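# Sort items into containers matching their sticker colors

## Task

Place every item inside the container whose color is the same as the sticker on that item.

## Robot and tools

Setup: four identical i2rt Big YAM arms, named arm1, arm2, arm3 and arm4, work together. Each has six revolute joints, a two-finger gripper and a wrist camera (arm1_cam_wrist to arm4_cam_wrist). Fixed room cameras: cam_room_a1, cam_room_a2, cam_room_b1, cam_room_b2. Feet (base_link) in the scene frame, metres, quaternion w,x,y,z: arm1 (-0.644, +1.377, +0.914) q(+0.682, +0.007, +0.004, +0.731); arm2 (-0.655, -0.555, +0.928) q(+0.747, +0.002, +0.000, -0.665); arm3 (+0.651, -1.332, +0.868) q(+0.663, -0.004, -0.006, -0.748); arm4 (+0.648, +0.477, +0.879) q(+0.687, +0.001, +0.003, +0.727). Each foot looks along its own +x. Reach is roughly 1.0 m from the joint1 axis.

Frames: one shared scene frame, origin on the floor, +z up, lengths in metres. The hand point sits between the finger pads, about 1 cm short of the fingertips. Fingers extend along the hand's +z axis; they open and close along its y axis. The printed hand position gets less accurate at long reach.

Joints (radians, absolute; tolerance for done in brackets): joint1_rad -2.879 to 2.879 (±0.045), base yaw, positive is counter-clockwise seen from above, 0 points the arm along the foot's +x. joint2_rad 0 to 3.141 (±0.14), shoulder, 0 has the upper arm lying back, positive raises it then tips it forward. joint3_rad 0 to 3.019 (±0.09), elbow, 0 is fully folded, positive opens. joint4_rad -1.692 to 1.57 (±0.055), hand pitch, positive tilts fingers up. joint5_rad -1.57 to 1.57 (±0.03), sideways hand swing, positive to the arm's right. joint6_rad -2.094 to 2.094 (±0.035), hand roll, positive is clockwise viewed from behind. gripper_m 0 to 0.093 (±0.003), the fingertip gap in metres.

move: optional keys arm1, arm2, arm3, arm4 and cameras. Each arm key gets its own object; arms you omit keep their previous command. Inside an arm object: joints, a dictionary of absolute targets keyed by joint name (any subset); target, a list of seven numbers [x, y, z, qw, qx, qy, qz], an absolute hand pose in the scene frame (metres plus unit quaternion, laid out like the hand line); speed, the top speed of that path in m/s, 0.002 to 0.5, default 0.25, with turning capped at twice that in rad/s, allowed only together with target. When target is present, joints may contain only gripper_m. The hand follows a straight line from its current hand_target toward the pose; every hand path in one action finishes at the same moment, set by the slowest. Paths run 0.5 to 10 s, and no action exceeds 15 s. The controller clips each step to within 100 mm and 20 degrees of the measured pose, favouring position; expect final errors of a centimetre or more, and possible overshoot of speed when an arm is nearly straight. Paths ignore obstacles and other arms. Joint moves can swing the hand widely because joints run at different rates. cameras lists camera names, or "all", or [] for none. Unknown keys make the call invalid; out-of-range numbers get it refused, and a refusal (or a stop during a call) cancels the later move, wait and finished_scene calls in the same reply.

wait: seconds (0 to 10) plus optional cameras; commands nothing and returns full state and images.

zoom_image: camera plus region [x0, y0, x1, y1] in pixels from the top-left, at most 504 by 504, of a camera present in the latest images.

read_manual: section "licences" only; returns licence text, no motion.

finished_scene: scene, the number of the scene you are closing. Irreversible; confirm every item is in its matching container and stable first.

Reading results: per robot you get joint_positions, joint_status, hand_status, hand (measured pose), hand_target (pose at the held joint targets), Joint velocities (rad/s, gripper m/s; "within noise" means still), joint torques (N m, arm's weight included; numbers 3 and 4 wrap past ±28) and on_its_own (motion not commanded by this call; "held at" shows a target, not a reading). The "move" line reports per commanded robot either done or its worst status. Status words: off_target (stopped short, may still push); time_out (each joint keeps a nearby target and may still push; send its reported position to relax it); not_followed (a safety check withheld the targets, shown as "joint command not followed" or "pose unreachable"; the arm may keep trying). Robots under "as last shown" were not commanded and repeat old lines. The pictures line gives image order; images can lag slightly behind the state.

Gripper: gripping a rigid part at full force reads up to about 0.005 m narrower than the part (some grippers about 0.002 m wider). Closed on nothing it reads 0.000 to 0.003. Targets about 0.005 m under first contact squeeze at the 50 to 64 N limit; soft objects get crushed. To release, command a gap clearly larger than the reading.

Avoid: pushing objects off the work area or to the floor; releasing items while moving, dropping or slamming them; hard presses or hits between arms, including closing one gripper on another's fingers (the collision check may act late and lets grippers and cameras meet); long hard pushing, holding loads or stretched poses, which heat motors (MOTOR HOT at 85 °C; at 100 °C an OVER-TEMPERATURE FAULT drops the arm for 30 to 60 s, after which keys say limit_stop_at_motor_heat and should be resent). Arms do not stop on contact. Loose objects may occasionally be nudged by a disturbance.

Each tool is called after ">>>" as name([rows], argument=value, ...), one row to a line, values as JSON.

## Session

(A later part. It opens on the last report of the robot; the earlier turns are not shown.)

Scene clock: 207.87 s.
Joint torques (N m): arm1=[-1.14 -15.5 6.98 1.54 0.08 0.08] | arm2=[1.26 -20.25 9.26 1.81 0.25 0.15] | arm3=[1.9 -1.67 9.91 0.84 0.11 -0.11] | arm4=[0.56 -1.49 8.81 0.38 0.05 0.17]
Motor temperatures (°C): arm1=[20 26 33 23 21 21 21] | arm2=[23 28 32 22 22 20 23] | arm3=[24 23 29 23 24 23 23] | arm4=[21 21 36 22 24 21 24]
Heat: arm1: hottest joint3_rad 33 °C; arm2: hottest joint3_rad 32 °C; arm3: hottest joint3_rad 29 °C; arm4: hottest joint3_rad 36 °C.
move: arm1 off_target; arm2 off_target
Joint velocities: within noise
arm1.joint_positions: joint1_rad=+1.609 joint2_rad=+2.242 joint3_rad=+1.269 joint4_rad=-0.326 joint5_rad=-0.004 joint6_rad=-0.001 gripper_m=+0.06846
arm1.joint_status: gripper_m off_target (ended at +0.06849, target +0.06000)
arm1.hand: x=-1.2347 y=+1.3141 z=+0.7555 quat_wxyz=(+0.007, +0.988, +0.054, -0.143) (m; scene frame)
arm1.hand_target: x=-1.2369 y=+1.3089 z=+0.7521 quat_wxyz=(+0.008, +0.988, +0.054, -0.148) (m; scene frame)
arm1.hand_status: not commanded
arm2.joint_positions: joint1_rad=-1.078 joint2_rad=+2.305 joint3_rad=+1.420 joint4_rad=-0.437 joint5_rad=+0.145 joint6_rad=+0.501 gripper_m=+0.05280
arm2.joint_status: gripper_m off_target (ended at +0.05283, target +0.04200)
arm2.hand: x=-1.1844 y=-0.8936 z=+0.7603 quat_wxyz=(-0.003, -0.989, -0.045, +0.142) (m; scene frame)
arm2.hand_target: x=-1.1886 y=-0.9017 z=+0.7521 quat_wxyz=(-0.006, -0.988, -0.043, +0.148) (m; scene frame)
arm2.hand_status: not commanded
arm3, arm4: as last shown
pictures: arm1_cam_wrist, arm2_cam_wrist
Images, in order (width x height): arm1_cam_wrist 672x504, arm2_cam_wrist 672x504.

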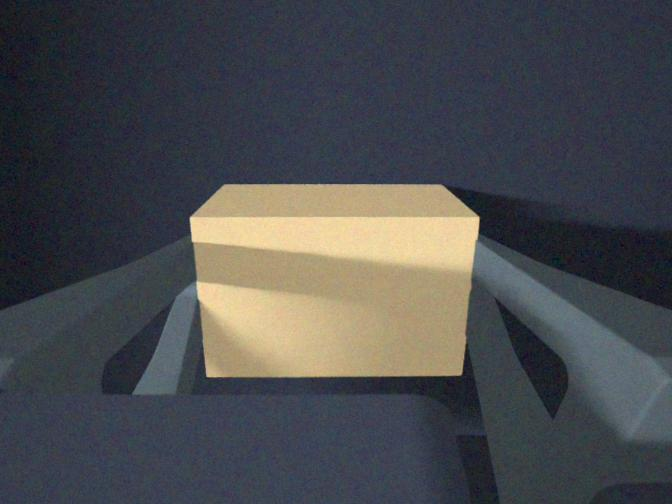

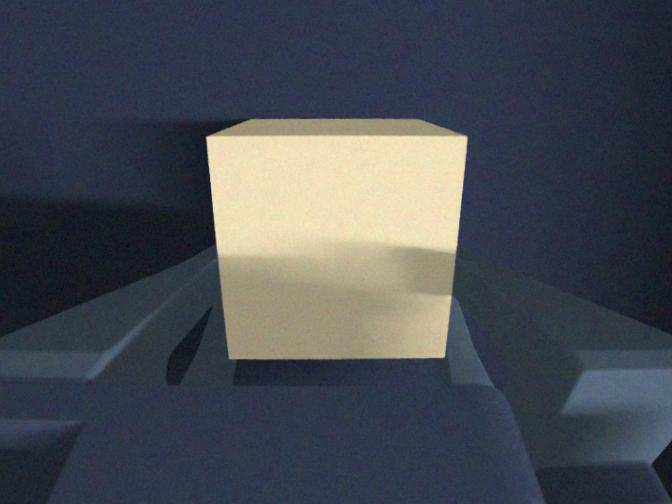

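>>> move(arm1={"target": [-1.235, 1.312, 0.97, -0.00812, -0.98753, -0.05435, 0.14758], "speed": 0.15}, arm2={"target": [-1.188, -0.898, 0.97, -0.00645, -0.98808, -0.0431, 0.1477], "speed": 0.15}, cameras=["arm1_cam_wrist", "arm2_cam_wrist"])

Scene clock: 213.47 s.
Joint torques (N m): arm1=[-1.9 -16.15 13.79 0.39 0 -0.02] | arm2=[0.85 -21.89 13.81 0.65 0.18 0.11] | arm3=[2.08 -1.61 9.92 0.83 0.11 -0.11] | arm4=[0.5 -1.61 8.76 0.5 0.07 0.17]
Motor temperatures (°C): arm1=[20 26 33 23 21 21 21] | arm2=[23 28 32 22 22 20 23] | arm3=[24 23 29 23 24 23 23] | arm4=[21 21 36 22 24 21 24]
Heat: arm1: hottest joint3_rad 33 °C; arm2: hottest joint3_rad 32 °C; arm3: hottest joint3_rad 29 °C; arm4: hottest joint3_rad 36 °C.
move: arm1 off_target; arm2 off_target
Joint velocities: within noise
arm1.joint_positions: joint1_rad=+1.609 joint2_rad=+1.876 joint3_rad=+1.288 joint4_rad=-0.758 joint5_rad=-0.004 joint6_rad=-0.001 gripper_m=+0.06847
arm1.joint_status: not commanded
arm1.hand: x=-1.2132 y=+1.3157 z=+0.9425 quat_wxyz=(+0.006, +0.991, +0.054, -0.120) (m; scene frame)
arm1.hand_target: x=-1.2336 y=+1.3121 z=+0.9704 quat_wxyz=(+0.008, +0.987, +0.054, -0.148) (m; scene frame)
arm1.hand_status: off_target (0.035 m and 3.2 deg from the pose sent, 0.215 m and 0.5 deg at the start)
arm2.joint_positions: joint1_rad=-1.078 joint2_rad=+1.970 joint3_rad=+1.435 joint4_rad=-0.821 joint5_rad=+0.145 joint6_rad=+0.501 gripper_m=+0.05282
arm2.joint_status: not commanded
arm2.hand: x=-1.1715 y=-0.8850 z=+0.9457 quat_wxyz=(+0.007, -0.991, -0.046, +0.128) (m; scene frame)
arm2.hand_target: x=-1.1870 y=-0.8973 z=+0.9705 quat_wxyz=(-0.007, -0.988, -0.043, +0.148) (m; scene frame)
arm2.hand_status: off_target (0.032 m and 2.8 deg from the pose sent, 0.210 m and 0.7 deg at the start)
arm3, arm4: as last shown
pictures: arm1_cam_wrist, arm2_cam_wrist
Images, in order (width x height): arm1_cam_wrist 672x504, arm2_cam_wrist 672x504.

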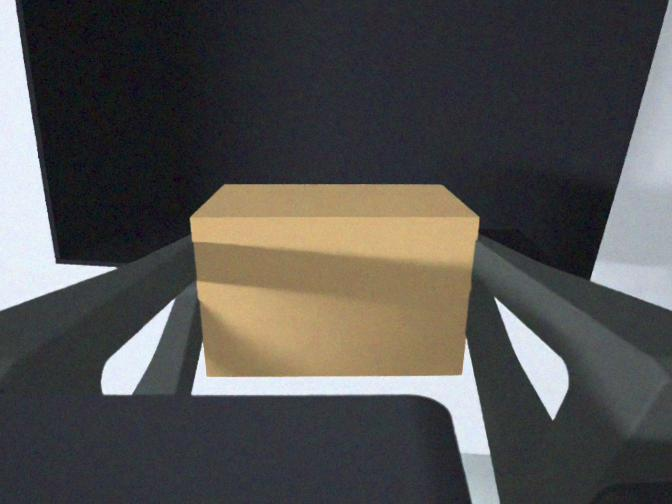

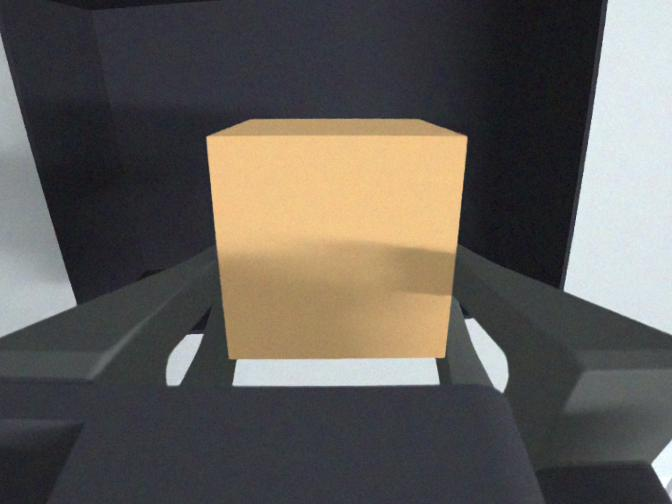

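>>> move(arm1={"joints": {"joint2_rad": 0.9, "joint3_rad": 1.4, "joint4_rad": 0.05, "joint5_rad": 0, "joint6_rad": 0}}, arm2={"joints": {"joint2_rad": 0.9, "joint3_rad": 1.4, "joint4_rad": 0.05, "joint5_rad": 0, "joint6_rad": 0}}, cameras=["cam_room_b1", "cam_room_b2"])

Scene clock: 223.17 s.
Joint torques (N m): arm1=[-1.61 -1.49 11.62 1.39 0.12 -0.01] | arm2=[0.85 -4.95 10.52 2.02 -0.17 -0.08] | arm3=[2.08 -1.73 9.84 0.79 0.11 -0.11] | arm4=[1.03 -1.61 8.85 0.53 0.09 0.2]
Motor temperatures (°C): arm1=[20 26 34 23 21 21 22] | arm2=[23 28 33 22 22 20 23] | arm3=[24 23 29 23 24 23 23] | arm4=[21 21 36 22 24 21 24]
Heat: arm1: hottest joint3_rad 34 °C; arm2: hottest joint3_rad 33 °C; arm3: hottest joint3_rad 29 °C; arm4: hottest joint3_rad 36 °C.
move: arm1 done; arm2 done
Joint velocities: within noise
arm1.joint_positions: joint1_rad=+1.609 joint2_rad=+0.909 joint3_rad=+1.388 joint4_rad=+0.049 joint5_rad=-0.002 joint6_rad=-0.001 gripper_m=+0.06848
arm1.joint_status: all done
arm1.hand: x=-1.0236 y=+1.3332 z=+1.6909 quat_wxyz=(+0.046, +0.490, +0.029, -0.870) (m; scene frame)
arm1.hand_target: x=-1.0139 y=+1.3337 z=+1.7008 quat_wxyz=(+0.047, +0.481, +0.028, -0.875) (m; scene frame)
arm1.hand_status: not commanded
arm2.joint_positions: joint1_rad=-1.078 joint2_rad=+0.902 joint3_rad=+1.402 joint4_rad=+0.050 joint5_rad=+0.003 joint6_rad=+0.015 gripper_m=+0.05282
arm2.joint_status: all done
arm2.hand: x=-0.9729 y=-0.7776 z=+1.7084 quat_wxyz=(-0.267, -0.468, -0.143, +0.830) (m; scene frame)
arm2.hand_target: x=-0.9718 y=-0.7783 z=+1.7079 quat_wxyz=(-0.262, -0.467, -0.148, +0.831) (m; scene frame)
arm2.hand_status: not commanded
arm3, arm4: as last shown
pictures: cam_room_b1, cam_room_b2
Images, in order (width x height): cam_room_b1 672x504, cam_room_b2 672x504.

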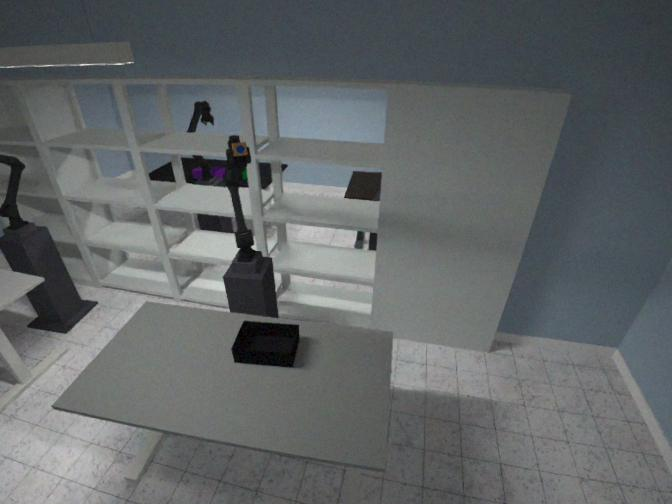

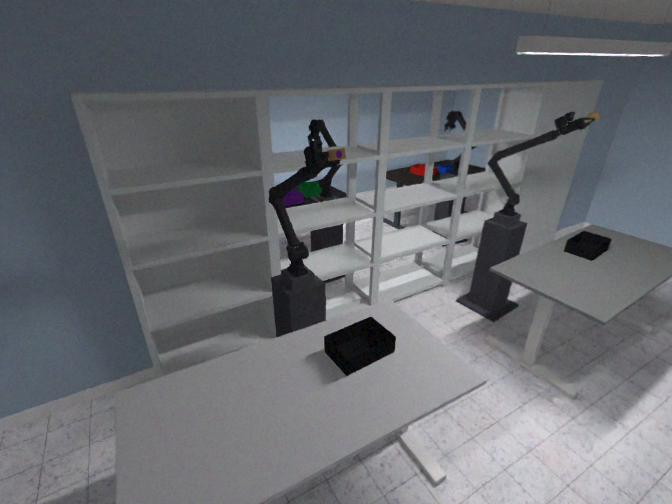

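>>> zoom_image(camera="cam_room_b1", region=[210, 125, 270, 170])

>>> zoom_image(camera="cam_room_b2", region=[310, 130, 370, 175])

Scaled by 8.400.

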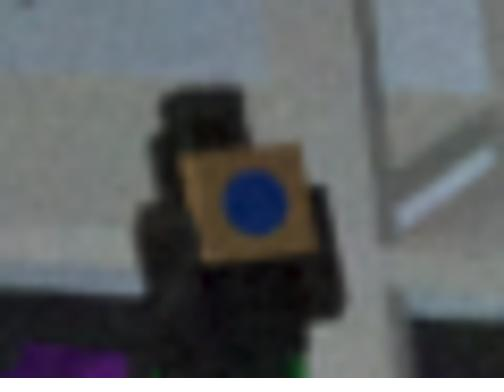

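Scaled by 8.400.

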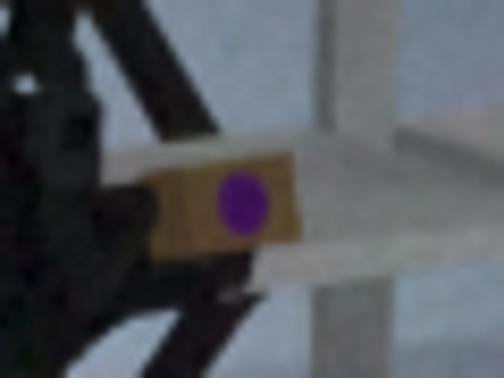

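>>> move(arm1={"joints": {"joint2_rad": 1.03, "joint3_rad": 1.29, "joint4_rad": -1.45, "joint5_rad": 0, "joint6_rad": 0}}, arm2={"joints": {"joint2_rad": 1.03, "joint3_rad": 1.29, "joint4_rad": -1.45, "joint5_rad": 0, "joint6_rad": 0}}, cameras=[])

>>> move(arm1={"joints": {"joint1_rad": -2.25}}, arm2={"joints": {"joint1_rad": 0.92}}, arm3={"joints": {"joint1_rad": 1.1, "joint2_rad": 1.0, "joint3_rad": 1.2, "joint4_rad": -1.15}}, arm4={"joints": {"joint1_rad": -1.17, "joint2_rad": 1.0, "joint3_rad": 1.2, "joint4_rad": -1.15}}, cameras=["arm1_cam_wrist", "arm2_cam_wrist", "arm3_cam_wrist", "arm4_cam_wrist"])

Scene clock: 235.03 s.
Joint torques (N m): arm1=[-1.49 -4.78 13.2 0.69 0.11 0.07] | arm2=[0.85 -8.88 11.99 0.96 -0.17 -0.08] | arm3=[2.02 -1.73 9.91 0.8 0.12 -0.11] | arm4=[0.79 -1.38 8.88 0.51 0.08 0.16]
Motor temperatures (°C): arm1=[20 26 34 23 21 21 22] | arm2=[23 27 33 22 22 20 24] | arm3=[24 23 29 23 24 23 23] | arm4=[21 21 36 22 24 21 24]
Heat: arm1: hottest joint3_rad 34 °C; arm2: hottest joint3_rad 33 °C; arm3: hottest joint3_rad 29 °C; arm4: hottest joint3_rad 36 °C.
move: arm1 done; arm2 done
Joint velocities: within noise
arm1.joint_positions: joint1_rad=+1.609 joint2_rad=+1.046 joint3_rad=+1.265 joint4_rad=-1.442 joint5_rad=-0.002 joint6_rad=-0.001 gripper_m=+0.06848
arm1.joint_status: all done
arm1.hand: x=-0.9839 y=+1.3393 z=+1.2633 quat_wxyz=(+0.008, +0.982, +0.054, -0.180) (m; scene frame)
arm1.hand_target: x=-0.9816 y=+1.3391 z=+1.2795 quat_wxyz=(+0.009, +0.979, +0.054, -0.197) (m; scene frame)
arm1.hand_status: not commanded
arm2.joint_positions: joint1_rad=-1.078 joint2_rad=+1.045 joint3_rad=+1.279 joint4_rad=-1.438 joint5_rad=+0.003 joint6_rad=+0.014 gripper_m=+0.05284
arm2.joint_status: all done
arm2.hand: x=-0.9433 y=-0.7562 z=+1.2782 quat_wxyz=(-0.053, -0.940, -0.288, +0.173) (m; scene frame)
arm2.hand_target: x=-0.9389 y=-0.7544 z=+1.2870 quat_wxyz=(-0.056, -0.937, -0.296, +0.179) (m; scene frame)
arm2.hand_status: not commanded
arm3, arm4: as last shown
pictures: none
No camera images: "cameras" was empty.

Scene clock: 237.63 s.
Joint torques (N m): arm1=[-2.2 -4.78 13.11 0.79 -0.01 0.13] | arm2=[0.85 -8.76 12.01 1.01 0 -0.06] | arm3=[0.67 -6.07 11.07 1.84 0.05 -0.12] | arm4=[0.62 -6.65 11.12 1.57 0.1 0.17]
Motor temperatures (°C): arm1=[20 26 35 23 21 21 22] | arm2=[23 27 33 22 22 20 24] | arm3=[24 23 30 23 24 23 23] | arm4=[21 21 36 22 24 21 24]
Heat: arm1: hottest joint3_rad 35 °C; arm2: hottest joint3_rad 33 °C; arm3: hottest joint3_rad 30 °C; arm4: hottest joint3_rad 36 °C.
move: arm1 done; arm2 done; arm3 done; arm4 done
Joint velocities: within noise
arm1.joint_positions: joint1_rad=-2.247 joint2_rad=+1.042 joint3_rad=+1.265 joint4_rad=-1.447 joint5_rad=+0.001 joint6_rad=-0.007 gripper_m=+0.06852
arm1.joint_status: all done
arm1.hand: x=-0.3550 y=+1.1787 z=+1.2538 quat_wxyz=(-0.156, -0.291, -0.942, +0.054) (m; scene frame)
arm1.hand_target: x=-0.3551 y=+1.1779 z=+1.2691 quat_wxyz=(-0.173, -0.295, -0.938, +0.058) (m; scene frame)
arm1.hand_status: not commanded
arm2.joint_positions: joint1_rad=+0.920 joint2_rad=+1.045 joint3_rad=+1.279 joint4_rad=-1.439 joint5_rad=+0.000 joint6_rad=+0.013 gripper_m=+0.05285
arm2.joint_status: all done
arm2.hand: x=-0.3546 y=-0.7349 z=+1.2793 quat_wxyz=(-0.176, -0.266, -0.947, +0.045) (m; scene frame)
arm2.hand_target: x=-0.3586 y=-0.7327 z=+1.2882 quat_wxyz=(-0.183, -0.259, -0.947, +0.048) (m; scene frame)
arm2.hand_status: not commanded
arm3.joint_positions: joint1_rad=+1.105 joint2_rad=+0.997 joint3_rad=+1.183 joint4_rad=-1.165 joint5_rad=+0.000 joint6_rad=+0.006 gripper_m=+0.07207
arm3.joint_status: all done
arm3.hand: x=+0.9716 y=-1.5405 z=+1.2229 quat_wxyz=(-0.282, -0.277, -0.914, +0.089) (m; scene frame)
arm3.hand_target: x=+0.9755 y=-1.5455 z=+1.2325 quat_wxyz=(-0.295, -0.276, -0.910, +0.095) (m; scene frame)
arm3.hand_status: not commanded
arm4.joint_positions: joint1_rad=-1.167 joint2_rad=+1.002 joint3_rad=+1.171 joint4_rad=-1.167 joint5_rad=+0.000 joint6_rad=-0.012 gripper_m=+0.07211
arm4.joint_status: all done
arm4.hand: x=+0.9945 y=+0.6492 z=+1.2205 quat_wxyz=(-0.272, +0.225, -0.933, -0.062) (m; scene frame)
arm4.hand_target: x=+1.0013 y=+0.6511 z=+1.2385 quat_wxyz=(-0.295, +0.216, -0.928, -0.068) (m; scene frame)
arm4.hand_status: not commanded
pictures: arm1_cam_wrist, arm2_cam_wrist, arm3_cam_wrist, arm4_cam_wrist
Images, in order (width x height): arm1_cam_wrist 672x504, arm2_cam_wrist 672x504, arm3_cam_wrist 672x504, arm4_cam_wrist 672x504.

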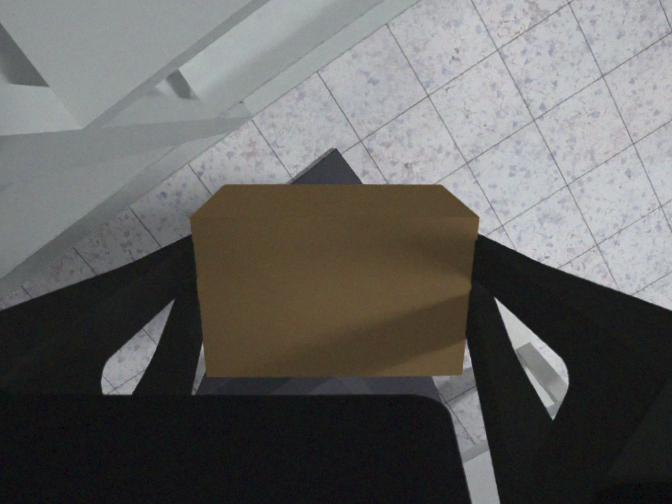

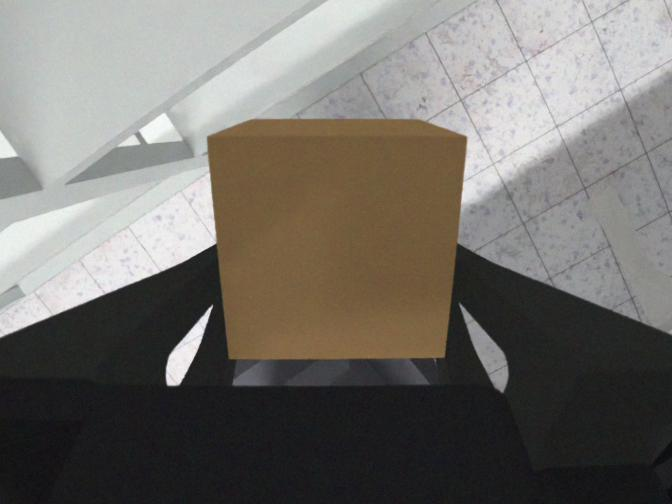

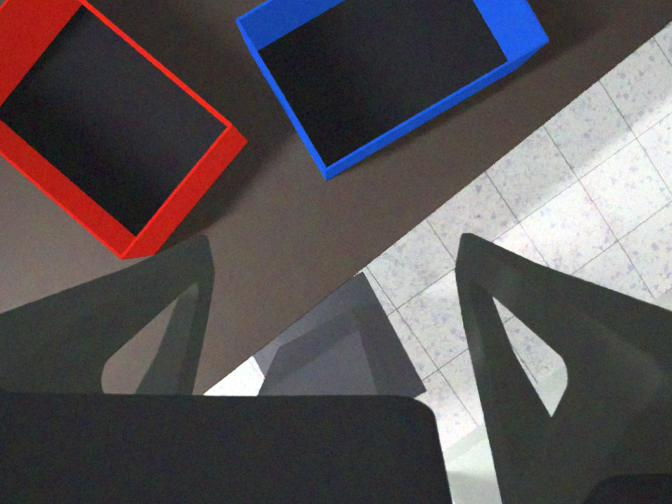

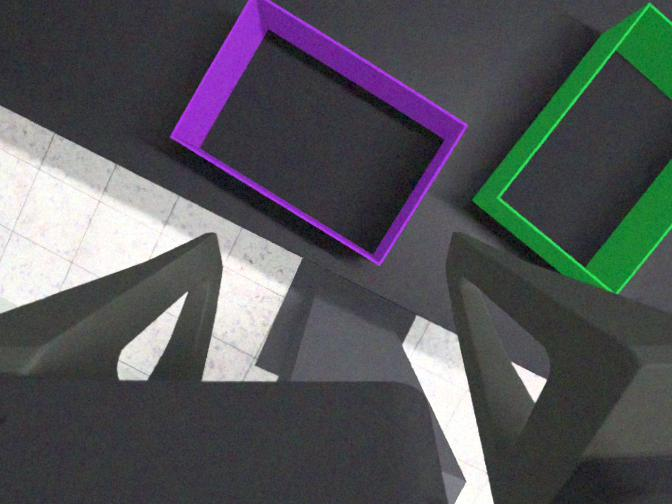

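>>> move(arm1={"target": [-0.373, 1.188, 1.095, 0.1410, 0.29658, 0.94351, -0.04432], "speed": 0.15}, arm2={"target": [-0.3715, -0.724, 1.095, 0.1425, 0.26264, 0.95351, -0.03925], "speed": 0.15}, arm3={"joints": {"joint1_rad": -1.986, "joint4_rad": -1.3}}, arm4={"joints": {"joint1_rad": 0.906, "joint4_rad": -1.3, "gripper_m": 0.093}}, cameras=["arm1_cam_wrist", "arm2_cam_wrist"])

Scene clock: 260.97 s.
Joint torques (N m): arm1=[-2.26 -3.25 11.69 1.37 -0.06 0.07] | arm2=[1.03 -5.77 10.55 2.06 0.15 0] | arm3=[1.03 -7.59 10.92 0.57 -0.05 -0.1] | arm4=[0.97 -6.65 10.97 0.32 0.09 0.14]
Motor temperatures (°C): arm1=[20 25 35 23 21 21 22] | arm2=[23 27 34 22 22 20 24] | arm3=[24 23 31 23 24 23 23] | arm4=[21 22 35 22 24 21 24]
Heat: arm1: hottest joint3_rad 35 °C; arm2: hottest joint3_rad 34 °C; arm3: hottest joint3_rad 31 °C; arm4: hottest joint3_rad 35 °C.
move: arm1 done; arm2 done; arm3 done; arm4 done
Joint velocities: within noise
arm1.joint_positions: joint1_rad=-2.247 joint2_rad=+1.007 joint3_rad=+0.821 joint4_rad=-1.099 joint5_rad=-0.007 joint6_rad=-0.007 gripper_m=+0.06852
arm1.joint_status: not commanded
arm1.hand: x=-0.3765 y=+1.1939 z=+1.0897 quat_wxyz=(-0.129, -0.292, -0.947, +0.041) (m; scene frame)
arm1.hand_target: x=-0.3731 y=+1.1881 z=+1.0951 quat_wxyz=(-0.141, -0.296, -0.944, +0.044) (m; scene frame)
arm1.hand_status: done (0.009 m and 1.6 deg from the pose sent, 0.160 m and 2.1 deg at the start)
arm2.joint_positions: joint1_rad=+0.920 joint2_rad=+1.021 joint3_rad=+0.805 joint4_rad=-1.058 joint5_rad=+0.002 joint6_rad=+0.013 gripper_m=+0.05285
arm2.joint_status: not commanded
arm2.hand: x=-0.3744 y=-0.7229 z=+1.1002 quat_wxyz=(-0.143, -0.267, -0.952, +0.037) (m; scene frame)
arm2.hand_target: x=-0.3716 y=-0.7239 z=+1.0950 quat_wxyz=(-0.142, -0.263, -0.954, +0.039) (m; scene frame)
arm2.hand_status: done (0.006 m and 0.6 deg from the pose sent, 0.185 m and 4.0 deg at the start)
arm3.joint_positions: joint1_rad=-1.979 joint2_rad=+1.009 joint3_rad=+1.183 joint4_rad=-1.292 joint5_rad=+0.002 joint6_rad=+0.005 gripper_m=+0.07207
arm3.joint_status: all done
arm3.hand: x=+0.3391 y=-1.1441 z=+1.1967 quat_wxyz=(+0.053, -0.940, +0.259, +0.214) (m; scene frame)
arm3.hand_target: x=+0.3411 y=-1.1425 z=+1.2071 quat_wxyz=(+0.056, -0.938, +0.259, +0.222) (m; scene frame)
arm3.hand_status: not commanded
arm4.joint_positions: joint1_rad=+0.906 joint2_rad=+1.002 joint3_rad=+1.171 joint4_rad=-1.288 joint5_rad=-0.001 joint6_rad=-0.011 gripper_m=+0.09291
arm4.joint_status: all done
arm4.hand: x=+0.3551 y=+0.6839 z=+1.2089 quat_wxyz=(-0.066, +0.931, -0.287, -0.215) (m; scene frame)
arm4.hand_target: x=+0.3540 y=+0.6848 z=+1.2224 quat_wxyz=(-0.068, +0.927, -0.292, -0.224) (m; scene frame)
arm4.hand_status: not commanded
pictures: arm1_cam_wrist, arm2_cam_wrist
Images, in order (width x height): arm1_cam_wrist 672x504, arm2_cam_wrist 672x504.

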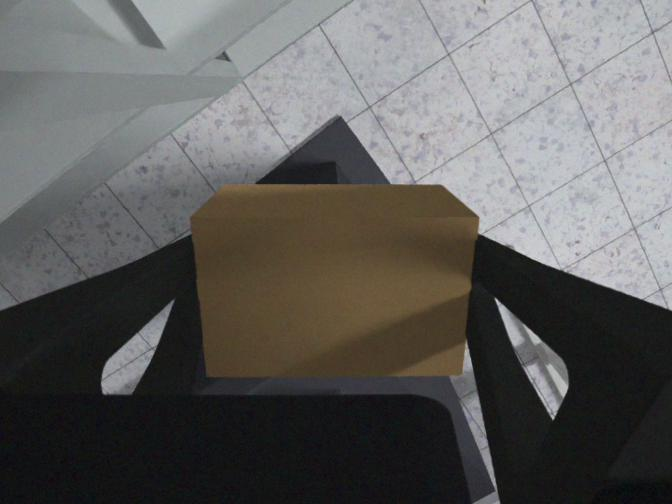

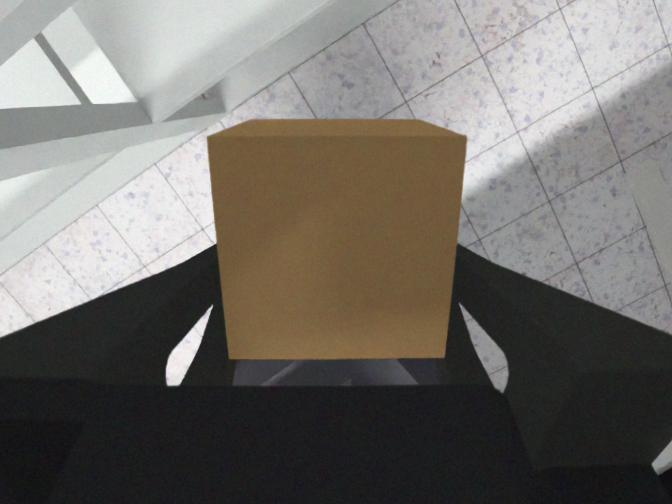

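>>> move(arm1={"target": [-0.15, 1.030, 1.085, 0.1410, 0.29658, 0.94351, -0.04432], "speed": 0.12}, arm2={"target": [-0.15, -0.857, 1.082, 0.1425, 0.26264, 0.95351, -0.03925], "speed": 0.12}, cameras=["arm1_cam_wrist", "arm2_cam_wrist", "cam_room_b1", "cam_room_b2"])

Scene clock: 268.13 s.
Joint torques (N m): arm1=[-2.37 -12.51 16.35 0.36 -0.03 0.05] | arm2=[0.73 -16.15 15.75 0.83 0.1 -0.05] | arm3=[0.79 -7.59 10.91 0.57 -0.06 -0.11] | arm4=[0.85 -6.89 11.02 0.38 0.12 0.12]
Motor temperatures (°C): arm1=[20 25 36 23 21 21 22] | arm2=[23 26 34 22 22 20 24] | arm3=[24 23 32 23 24 23 23] | arm4=[21 22 35 22 24 21 24]
Heat: arm1: hottest joint3_rad 36 °C; arm2: hottest joint3_rad 34 °C; arm3: hottest joint3_rad 32 °C; arm4: hottest joint3_rad 35 °C.
move: arm1 off_target; arm2 off_target
Joint velocities: within noise
arm1.joint_positions: joint1_rad=-2.247 joint2_rad=+1.727 joint3_rad=+1.463 joint4_rad=-1.041 joint5_rad=-0.007 joint6_rad=-0.007 gripper_m=+0.06852
arm1.joint_status: not commanded
arm1.hand: x=-0.1637 y=+1.0458 z=+1.0628 quat_wxyz=(-0.120, -0.293, -0.948, +0.038) (m; scene frame)
arm1.hand_target: x=-0.1512 y=+1.0309 z=+1.0852 quat_wxyz=(-0.141, -0.296, -0.943, +0.045) (m; scene frame)
arm1.hand_status: off_target (0.031 m and 2.6 deg from the pose sent, 0.280 m and 1.6 deg at the start)
arm2.joint_positions: joint1_rad=+0.920 joint2_rad=+1.704 joint3_rad=+1.388 joint4_rad=-0.983 joint5_rad=+0.002 joint6_rad=+0.013 gripper_m=+0.05285
arm2.joint_status: not commanded
arm2.hand: x=-0.1665 y=-0.8458 z=+1.0690 quat_wxyz=(-0.131, -0.268, -0.954, +0.034) (m; scene frame)
arm2.hand_target: x=-0.1510 y=-0.8564 z=+1.0821 quat_wxyz=(-0.143, -0.263, -0.953, +0.039) (m; scene frame)
arm2.hand_status: off_target (0.024 m and 1.6 deg from the pose sent, 0.262 m and 0.6 deg at the start)
arm3: as last shown
arm3.joint_positions: joint1_rad=-1.979 joint2_rad=+1.009 joint3_rad=+1.183 joint4_rad=-1.293 joint5_rad=+0.002 joint6_rad=+0.005 gripper_m=+0.07207
arm3.hand_target: x=+0.3412 y=-1.1425 z=+1.2071 quat_wxyz=(+0.056, -0.938, +0.259, +0.222) (m; scene frame)
arm4.joint_positions: joint1_rad=+0.906 joint2_rad=+1.002 joint3_rad=+1.171 joint4_rad=-1.289 joint5_rad=-0.001 joint6_rad=-0.011 gripper_m=+0.09291
arm4.joint_status: not commanded
arm4.hand: x=+0.3552 y=+0.6839 z=+1.2088 quat_wxyz=(-0.066, +0.931, -0.287, -0.215) (m; scene frame)
arm4.hand_target: x=+0.3541 y=+0.6848 z=+1.2224 quat_wxyz=(-0.068, +0.927, -0.292, -0.224) (m; scene frame)
arm4.hand_status: not commanded
pictures: arm1_cam_wrist, arm2_cam_wrist, cam_room_b1, cam_room_b2
Images, in order (width x height): arm1_cam_wrist 672x504, arm2_cam_wrist 672x504, cam_room_b1 672x504, cam_room_b2 672x504.

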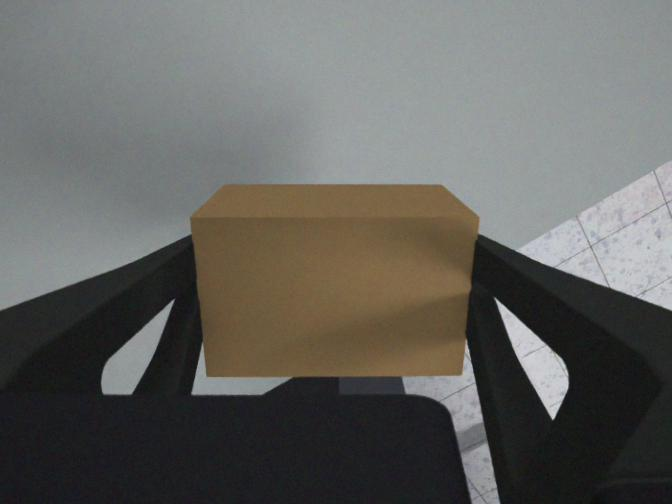

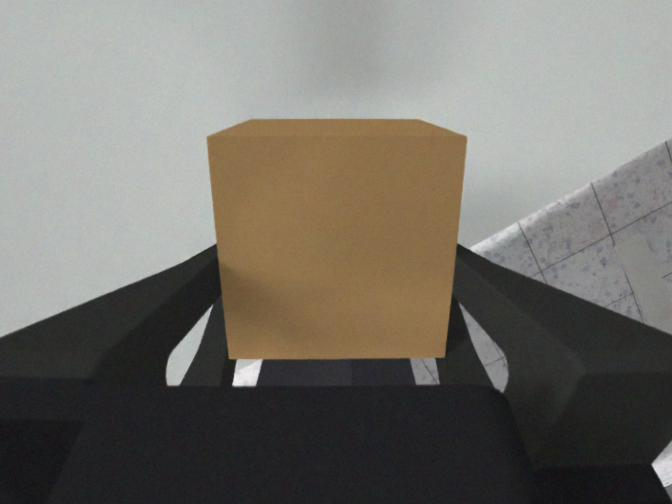

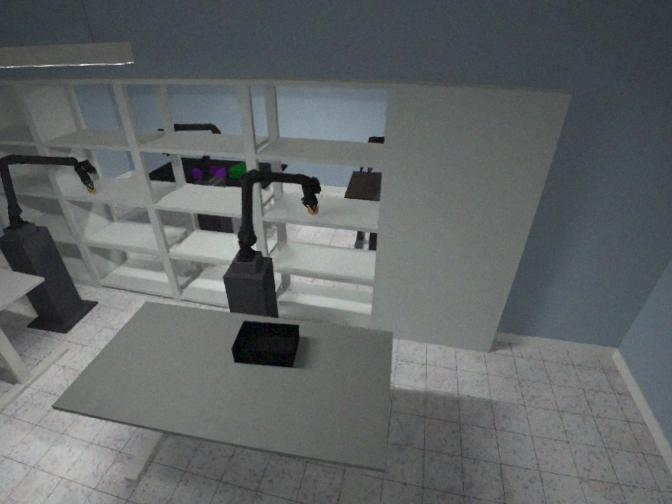

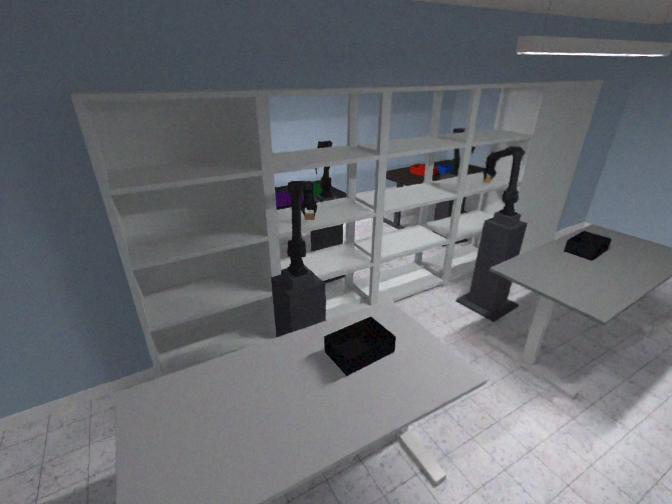

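>>> move(arm1={"target": [0.008, 0.922, 1.083, 0.1410, 0.29658, 0.94351, -0.04432], "speed": 0.1}, arm2={"target": [0.016, -0.957, 1.079, 0.1425, 0.26264, 0.95351, -0.03925], "speed": 0.1}, cameras=["arm1_cam_wrist", "arm2_cam_wrist"])

Scene clock: 274.27 s.
Joint torques (N m): arm1=[-2.61 -20.95 17.17 0.51 0.01 0.09] | arm2=[0.62 -23.77 16.7 0.8 0.06 -0.07] | arm3=[0.79 -7.59 10.91 0.55 -0.05 -0.11] | arm4=[0.67 -6.42 10.97 0.25 0.1 0.12]
Motor temperatures (°C): arm1=[20 25 37 23 21 21 22] | arm2=[23 27 36 22 22 20 24] | arm3=[24 23 32 23 24 23 23] | arm4=[21 22 35 22 24 21 24]
Heat: arm1: hottest joint3_rad 37 °C; arm2: hottest joint3_rad 36 °C; arm3: hottest joint3_rad 32 °C; arm4: hottest joint3_rad 35 °C.
move: arm1 off_target; arm2 off_target
Joint velocities: within noise
arm1.joint_positions: joint1_rad=-2.247 joint2_rad=+2.350 joint3_rad=+2.471 joint4_rad=-1.423 joint5_rad=-0.007 joint6_rad=-0.007 gripper_m=+0.06852
arm1.joint_status: not commanded
arm1.hand: x=+0.0001 y=+0.9319 z=+1.0642 quat_wxyz=(-0.121, -0.292, -0.948, +0.038) (m; scene frame)
arm1.hand_target: x=+0.0069 y=+0.9228 z=+1.0831 quat_wxyz=(-0.142, -0.296, -0.943, +0.045) (m; scene frame)
arm1.hand_status: off_target (0.023 m and 2.5 deg from the pose sent, 0.213 m and 2.6 deg at the start)
arm2.joint_positions: joint1_rad=+0.920 joint2_rad=+2.276 joint3_rad=+2.301 joint4_rad=-1.316 joint5_rad=+0.002 joint6_rad=+0.013 gripper_m=+0.05285
arm2.joint_status: not commanded
arm2.hand: x=+0.0060 y=-0.9478 z=+1.0758 quat_wxyz=(-0.135, -0.268, -0.953, +0.035) (m; scene frame)
arm2.hand_target: x=+0.0152 y=-0.9565 z=+1.0790 quat_wxyz=(-0.144, -0.263, -0.953, +0.040) (m; scene frame)
arm2.hand_status: off_target (0.014 m and 1.2 deg from the pose sent, 0.214 m and 1.6 deg at the start)
arm3, arm4: as last shown
pictures: arm1_cam_wrist, arm2_cam_wrist
Images, in order (width x height): arm1_cam_wrist 672x504, arm2_cam_wrist 672x504.

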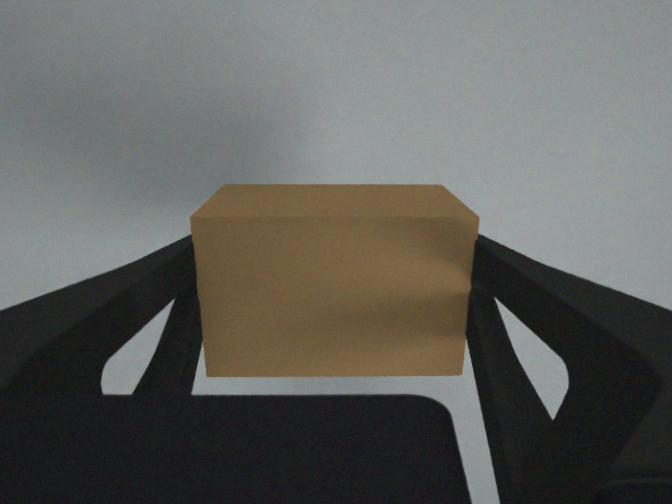

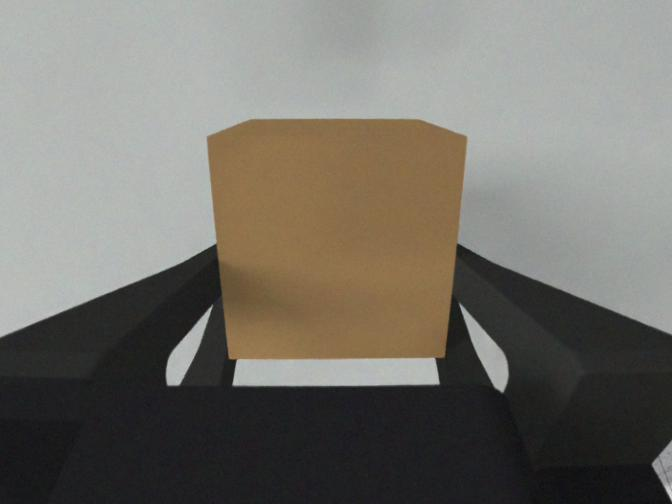

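>>> move(arm1={"target": [0.006, 0.922, 1.052, 0.15745, 0.29576, 0.9409, -0.04949], "speed": 0.05}, arm2={"target": [0.015, -0.957, 1.045, 0.1425, 0.26264, 0.95351, -0.03925], "speed": 0.05}, cameras=["arm1_cam_wrist", "arm2_cam_wrist"])

Scene clock: 280.47 s.
Joint torques (N m): arm1=[-2.08 -24.35 11.26 1.52 -0.03 0.07] | arm2=[0.44 -23.82 10.48 2.18 0.04 -0.08] | arm3=[0.73 -7.59 10.91 0.57 -0.05 -0.11] | arm4=[1.08 -6.95 11.11 0.32 0.08 0.13]
Motor temperatures (°C): arm1=[20 26 38 23 21 21 22] | arm2=[23 27 37 22 22 20 24] | arm3=[24 23 32 23 24 23 23] | arm4=[21 22 35 22 24 21 24]
Heat: arm1: hottest joint3_rad 38 °C; arm2: hottest joint3_rad 37 °C; arm3: hottest joint3_rad 32 °C; arm4: hottest joint3_rad 35 °C.
move: arm1 off_target; arm2 off_target
Joint velocities: within noise
arm1.joint_positions: joint1_rad=-2.247 joint2_rad=+2.333 joint3_rad=+2.340 joint4_rad=-1.278 joint5_rad=-0.007 joint6_rad=-0.007 gripper_m=+0.06852
arm1.joint_status: not commanded
arm1.hand: x=+0.0047 y=+0.9284 z=+1.0277 quat_wxyz=(-0.135, -0.292, -0.946, +0.043) (m; scene frame)
arm1.hand_target: x=+0.0057 y=+0.9223 z=+1.0520 quat_wxyz=(-0.157, -0.296, -0.941, +0.050) (m; scene frame)
arm1.hand_status: off_target (0.025 m and 2.7 deg from the pose sent, 0.017 m and 4.5 deg at the start)
arm2.joint_positions: joint1_rad=+0.920 joint2_rad=+2.276 joint3_rad=+2.284 joint4_rad=-1.260 joint5_rad=+0.002 joint6_rad=+0.013 gripper_m=+0.05285
arm2.joint_status: not commanded
arm2.hand: x=+0.0139 y=-0.9524 z=+1.0721 quat_wxyz=(-0.153, -0.267, -0.951, +0.040) (m; scene frame)
arm2.hand_target: x=+0.0142 y=-0.9564 z=+1.0453 quat_wxyz=(-0.142, -0.263, -0.954, +0.039) (m; scene frame)
arm2.hand_status: off_target (0.028 m and 1.4 deg from the pose sent, 0.033 m and 1.2 deg at the start)
arm3, arm4: as last shown
pictures: arm1_cam_wrist, arm2_cam_wrist
Images, in order (width x height): arm1_cam_wrist 672x504, arm2_cam_wrist 672x504.

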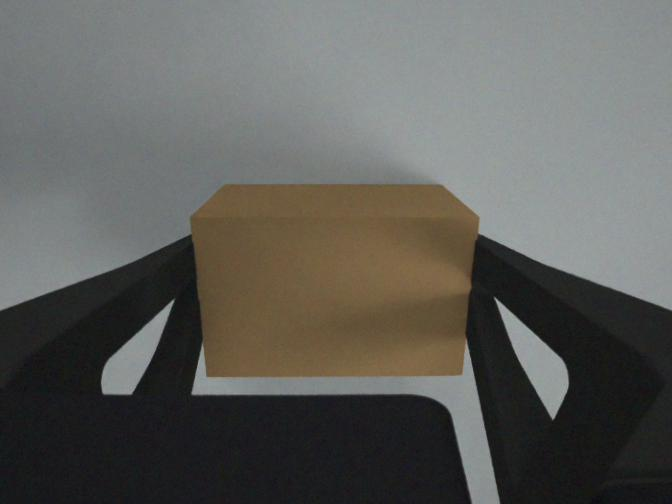

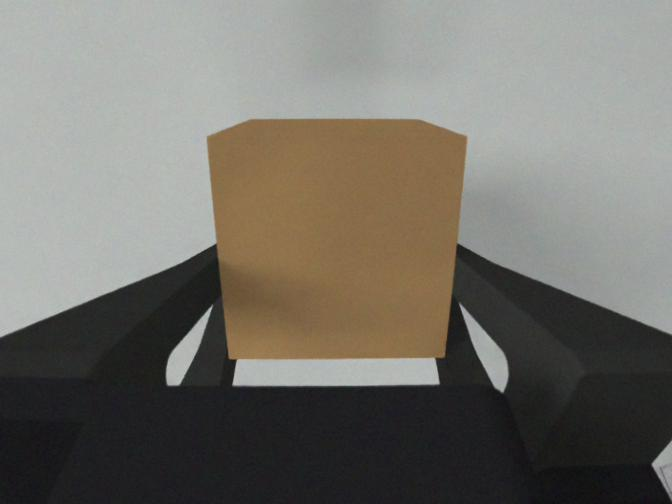

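>>> move(arm1={"target": [0.006, 0.922, 1.040, 0.15745, 0.29576, 0.9409, -0.04949], "speed": 0.04}, arm2={"target": [0.013, -0.957, 1.034, 0.1425, 0.26264, 0.95351, -0.03925], "speed": 0.04}, cameras=["arm1_cam_wrist", "arm2_cam_wrist"])

Scene clock: 285.07 s.
Joint torques (N m): arm1=[-2.61 -23.06 10.61 1.58 0 0.07] | arm2=[0.32 -24.41 10.37 2.11 0.03 -0.08] | arm3=[0.91 -7.65 10.92 0.55 -0.05 -0.1] | arm4=[0.85 -6.53 11.06 0.39 0.1 0.15]
Motor temperatures (°C): arm1=[20 26 37 23 21 21 22] | arm2=[23 27 36 22 22 20 24] | arm3=[24 23 32 23 24 23 23] | arm4=[21 22 35 22 24 21 24]
Heat: arm1: hottest joint3_rad 37 °C; arm2: hottest joint3_rad 36 °C; arm3: hottest joint3_rad 32 °C; arm4: hottest joint3_rad 35 °C.
move: arm1 off_target; arm2 off_target
Joint velocities: within noise
arm1.joint_positions: joint1_rad=-2.247 joint2_rad=+2.326 joint3_rad=+2.319 joint4_rad=-1.251 joint5_rad=-0.007 joint6_rad=-0.007 gripper_m=+0.06852
arm1.joint_status: not commanded
arm1.hand: x=+0.0059 y=+0.9276 z=+1.0258 quat_wxyz=(-0.142, -0.292, -0.945, +0.045) (m; scene frame)
arm1.hand_target: x=+0.0059 y=+0.9222 z=+1.0401 quat_wxyz=(-0.157, -0.296, -0.941, +0.050) (m; scene frame)
arm1.hand_status: off_target (0.015 m and 2.0 deg from the pose sent, 0.014 m and 2.7 deg at the start)
arm2.joint_positions: joint1_rad=+0.920 joint2_rad=+2.276 joint3_rad=+2.249 joint4_rad=-1.227 joint5_rad=+0.002 joint6_rad=+0.012 gripper_m=+0.05285
arm2.joint_status: not commanded
arm2.hand: x=+0.0135 y=-0.9522 z=+1.0588 quat_wxyz=(-0.153, -0.267, -0.951, +0.040) (m; scene frame)
arm2.hand_target: x=+0.0124 y=-0.9565 z=+1.0342 quat_wxyz=(-0.142, -0.263, -0.954, +0.039) (m; scene frame)
arm2.hand_status: off_target (0.025 m and 1.3 deg from the pose sent, 0.038 m and 1.4 deg at the start)
arm3, arm4: as last shown
pictures: arm1_cam_wrist, arm2_cam_wrist
Images, in order (width x height): arm1_cam_wrist 672x504, arm2_cam_wrist 672x504.

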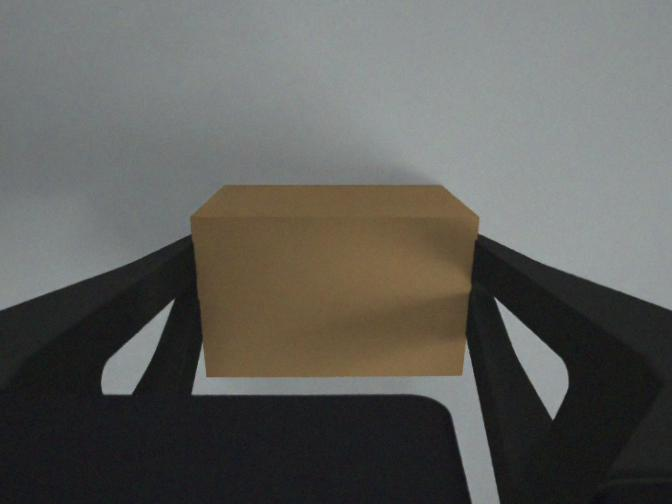

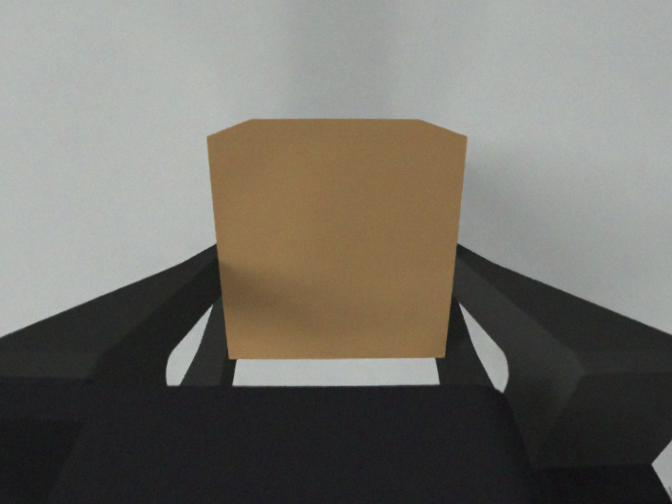

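>>> move(arm1={"target": [0.006, 0.922, 1.031, 0.15745, 0.29576, 0.9409, -0.04949], "speed": 0.04}, arm2={"target": [0.011, -0.957, 1.017, 0.1425, 0.26264, 0.95351, -0.03925], "speed": 0.04}, cameras=["arm1_cam_wrist", "arm2_cam_wrist"])

Scene clock: 293.20 s.
Joint torques (N m): arm1=[-3.02 -23 10.25 1.68 0 0.04] | arm2=[0.26 -24.12 10.37 2.07 0.01 -0.07] | arm3=[0.79 -7.47 10.93 0.54 -0.04 -0.1] | arm4=[1.03 -7.12 11 0.34 0.11 0.11]
Motor temperatures (°C): arm1=[20 27 36 23 21 21 22] | arm2=[23 27 35 22 22 20 25] | arm3=[24 23 32 23 24 23 23] | arm4=[21 22 36 22 24 21 24]
Heat: arm1: hottest joint3_rad 36 °C; arm2: hottest joint3_rad 35 °C; arm3: hottest joint3_rad 32 °C; arm4: hottest joint3_rad 36 °C.
move: arm1 done; arm2 off_target
Joint velocities: within noise
arm1.joint_positions: joint1_rad=-2.247 joint2_rad=+2.317 joint3_rad=+2.301 joint4_rad=-1.230 joint5_rad=-0.007 joint6_rad=-0.007 gripper_m=+0.06852
arm1.joint_status: not commanded
arm1.hand: x=+0.0065 y=+0.9272 z=+1.0257 quat_wxyz=(-0.147, -0.291, -0.944, +0.047) (m; scene frame)
arm1.hand_target: x=+0.0060 y=+0.9221 z=+1.0310 quat_wxyz=(-0.157, -0.296, -0.941, +0.050) (m; scene frame)
arm1.hand_status: done (0.007 m and 1.4 deg from the pose sent, 0.008 m and 2.0 deg at the start)
arm2.joint_positions: joint1_rad=+0.920 joint2_rad=+2.276 joint3_rad=+2.203 joint4_rad=-1.182 joint5_rad=+0.002 joint6_rad=+0.010 gripper_m=+0.05285
arm2.joint_status: not commanded
arm2.hand: x=+0.0125 y=-0.9515 z=+1.0409 quat_wxyz=(-0.152, -0.266, -0.951, +0.040) (m; scene frame)
arm2.hand_target: x=+0.0103 y=-0.9565 z=+1.0172 quat_wxyz=(-0.142, -0.263, -0.954, +0.039) (m; scene frame)
arm2.hand_status: off_target (0.025 m and 1.2 deg from the pose sent, 0.042 m and 1.3 deg at the start)
arm3, arm4: as last shown
pictures: arm1_cam_wrist, arm2_cam_wrist
Images, in order (width x height): arm1_cam_wrist 672x504, arm2_cam_wrist 672x504.

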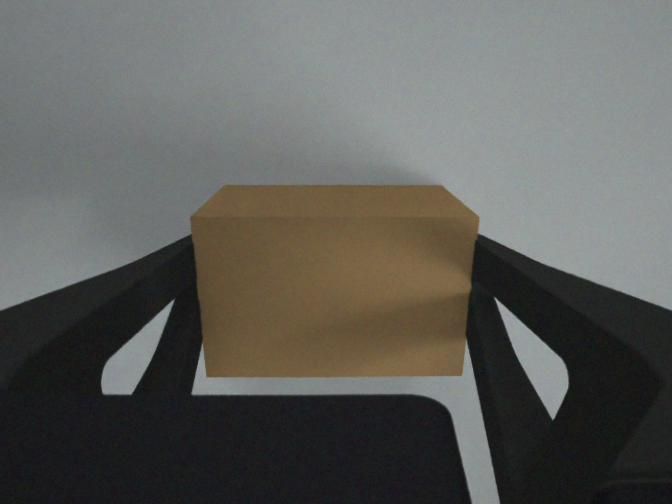

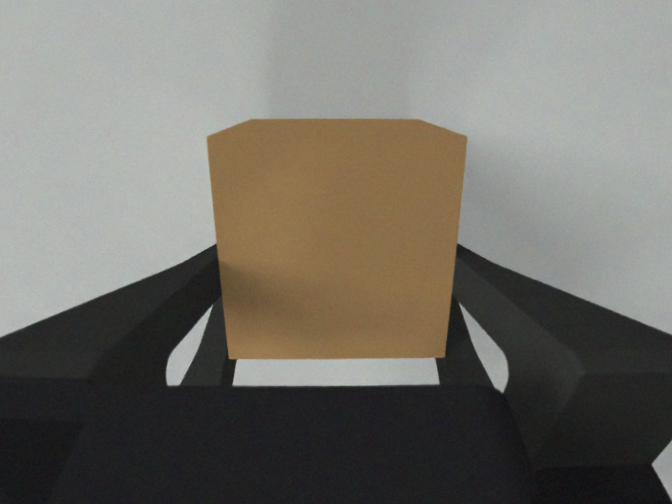

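>>> move(arm1={"joints": {"gripper_m": 0.090}}, arm2={"target": [0.010, -0.957, 1.006, 0.1425, 0.26264, 0.95351, -0.03925], "speed": 0.04}, cameras=["arm1_cam_wrist", "arm2_cam_wrist"])

Scene clock: 297.97 s.
Joint torques (N m): arm1=[-2.37 -22.65 11.34 1.48 0.01 0.09] | arm2=[0.21 -24.29 10 2.11 -0.01 -0.07] | arm3=[0.79 -7.53 10.88 0.51 -0.05 -0.1] | arm4=[0.67 -6.83 11.07 0.4 0.13 0.12]
Motor temperatures (°C): arm1=[20 28 36 23 21 21 22] | arm2=[23 28 35 22 22 20 25] | arm3=[24 23 32 23 24 23 23] | arm4=[21 22 36 22 24 21 24]
Heat: arm1: hottest joint3_rad 36 °C; arm2: hottest joint3_rad 35 °C; arm3: hottest joint3_rad 32 °C; arm4: hottest joint3_rad 36 °C.
move: arm1 done; arm2 off_target
Joint velocities: within noise
arm1.joint_positions: joint1_rad=-2.247 joint2_rad=+2.317 joint3_rad=+2.290 joint4_rad=-1.225 joint5_rad=-0.007 joint6_rad=-0.007 gripper_m=+0.08997
arm1.joint_status: all done
arm1.hand: x=+0.0052 y=+0.9280 z=+1.0210 quat_wxyz=(-0.144, -0.291, -0.945, +0.046) (m; scene frame)
arm1.hand_target: x=+0.0060 y=+0.9221 z=+1.0311 quat_wxyz=(-0.157, -0.296, -0.941, +0.050) (m; scene frame)
arm1.hand_status: not commanded
arm2.joint_positions: joint1_rad=+0.920 joint2_rad=+2.276 joint3_rad=+2.181 joint4_rad=-1.154 joint5_rad=+0.002 joint6_rad=+0.010 gripper_m=+0.05285
arm2.joint_status: not commanded
arm2.hand: x=+0.0130 y=-0.9518 z=+1.0331 quat_wxyz=(-0.155, -0.265, -0.951, +0.041) (m; scene frame)
arm2.hand_target: x=+0.0093 y=-0.9564 z=+1.0064 quat_wxyz=(-0.142, -0.263, -0.953, +0.039) (m; scene frame)
arm2.hand_status: off_target (0.028 m and 1.5 deg from the pose sent, 0.036 m and 1.2 deg at the start)
arm3, arm4: as last shown
pictures: arm1_cam_wrist, arm2_cam_wrist
Images, in order (width x height): arm1_cam_wrist 672x504, arm2_cam_wrist 672x504.

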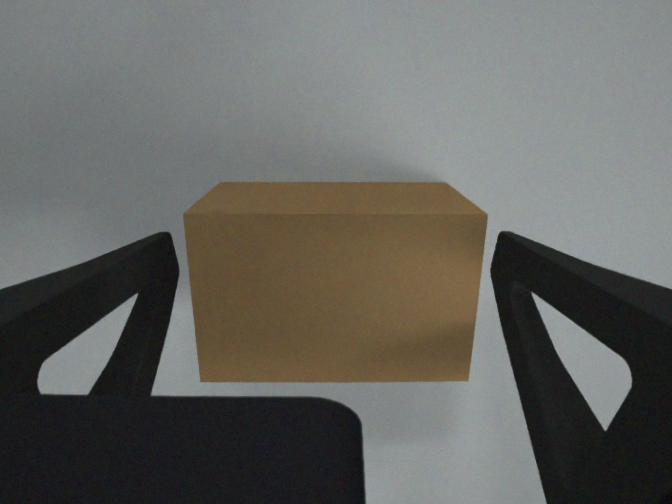

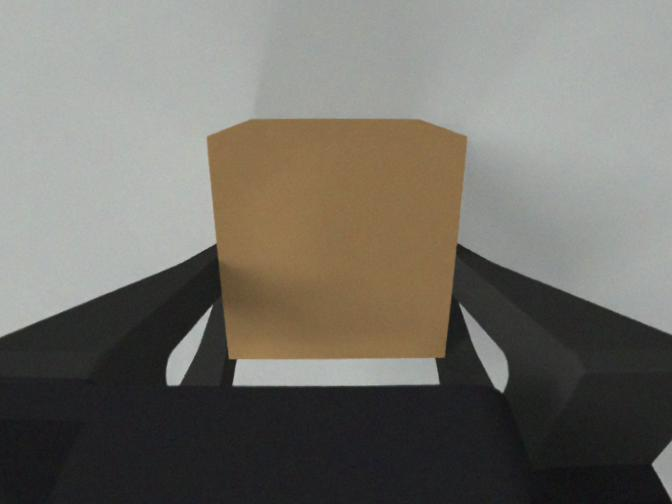

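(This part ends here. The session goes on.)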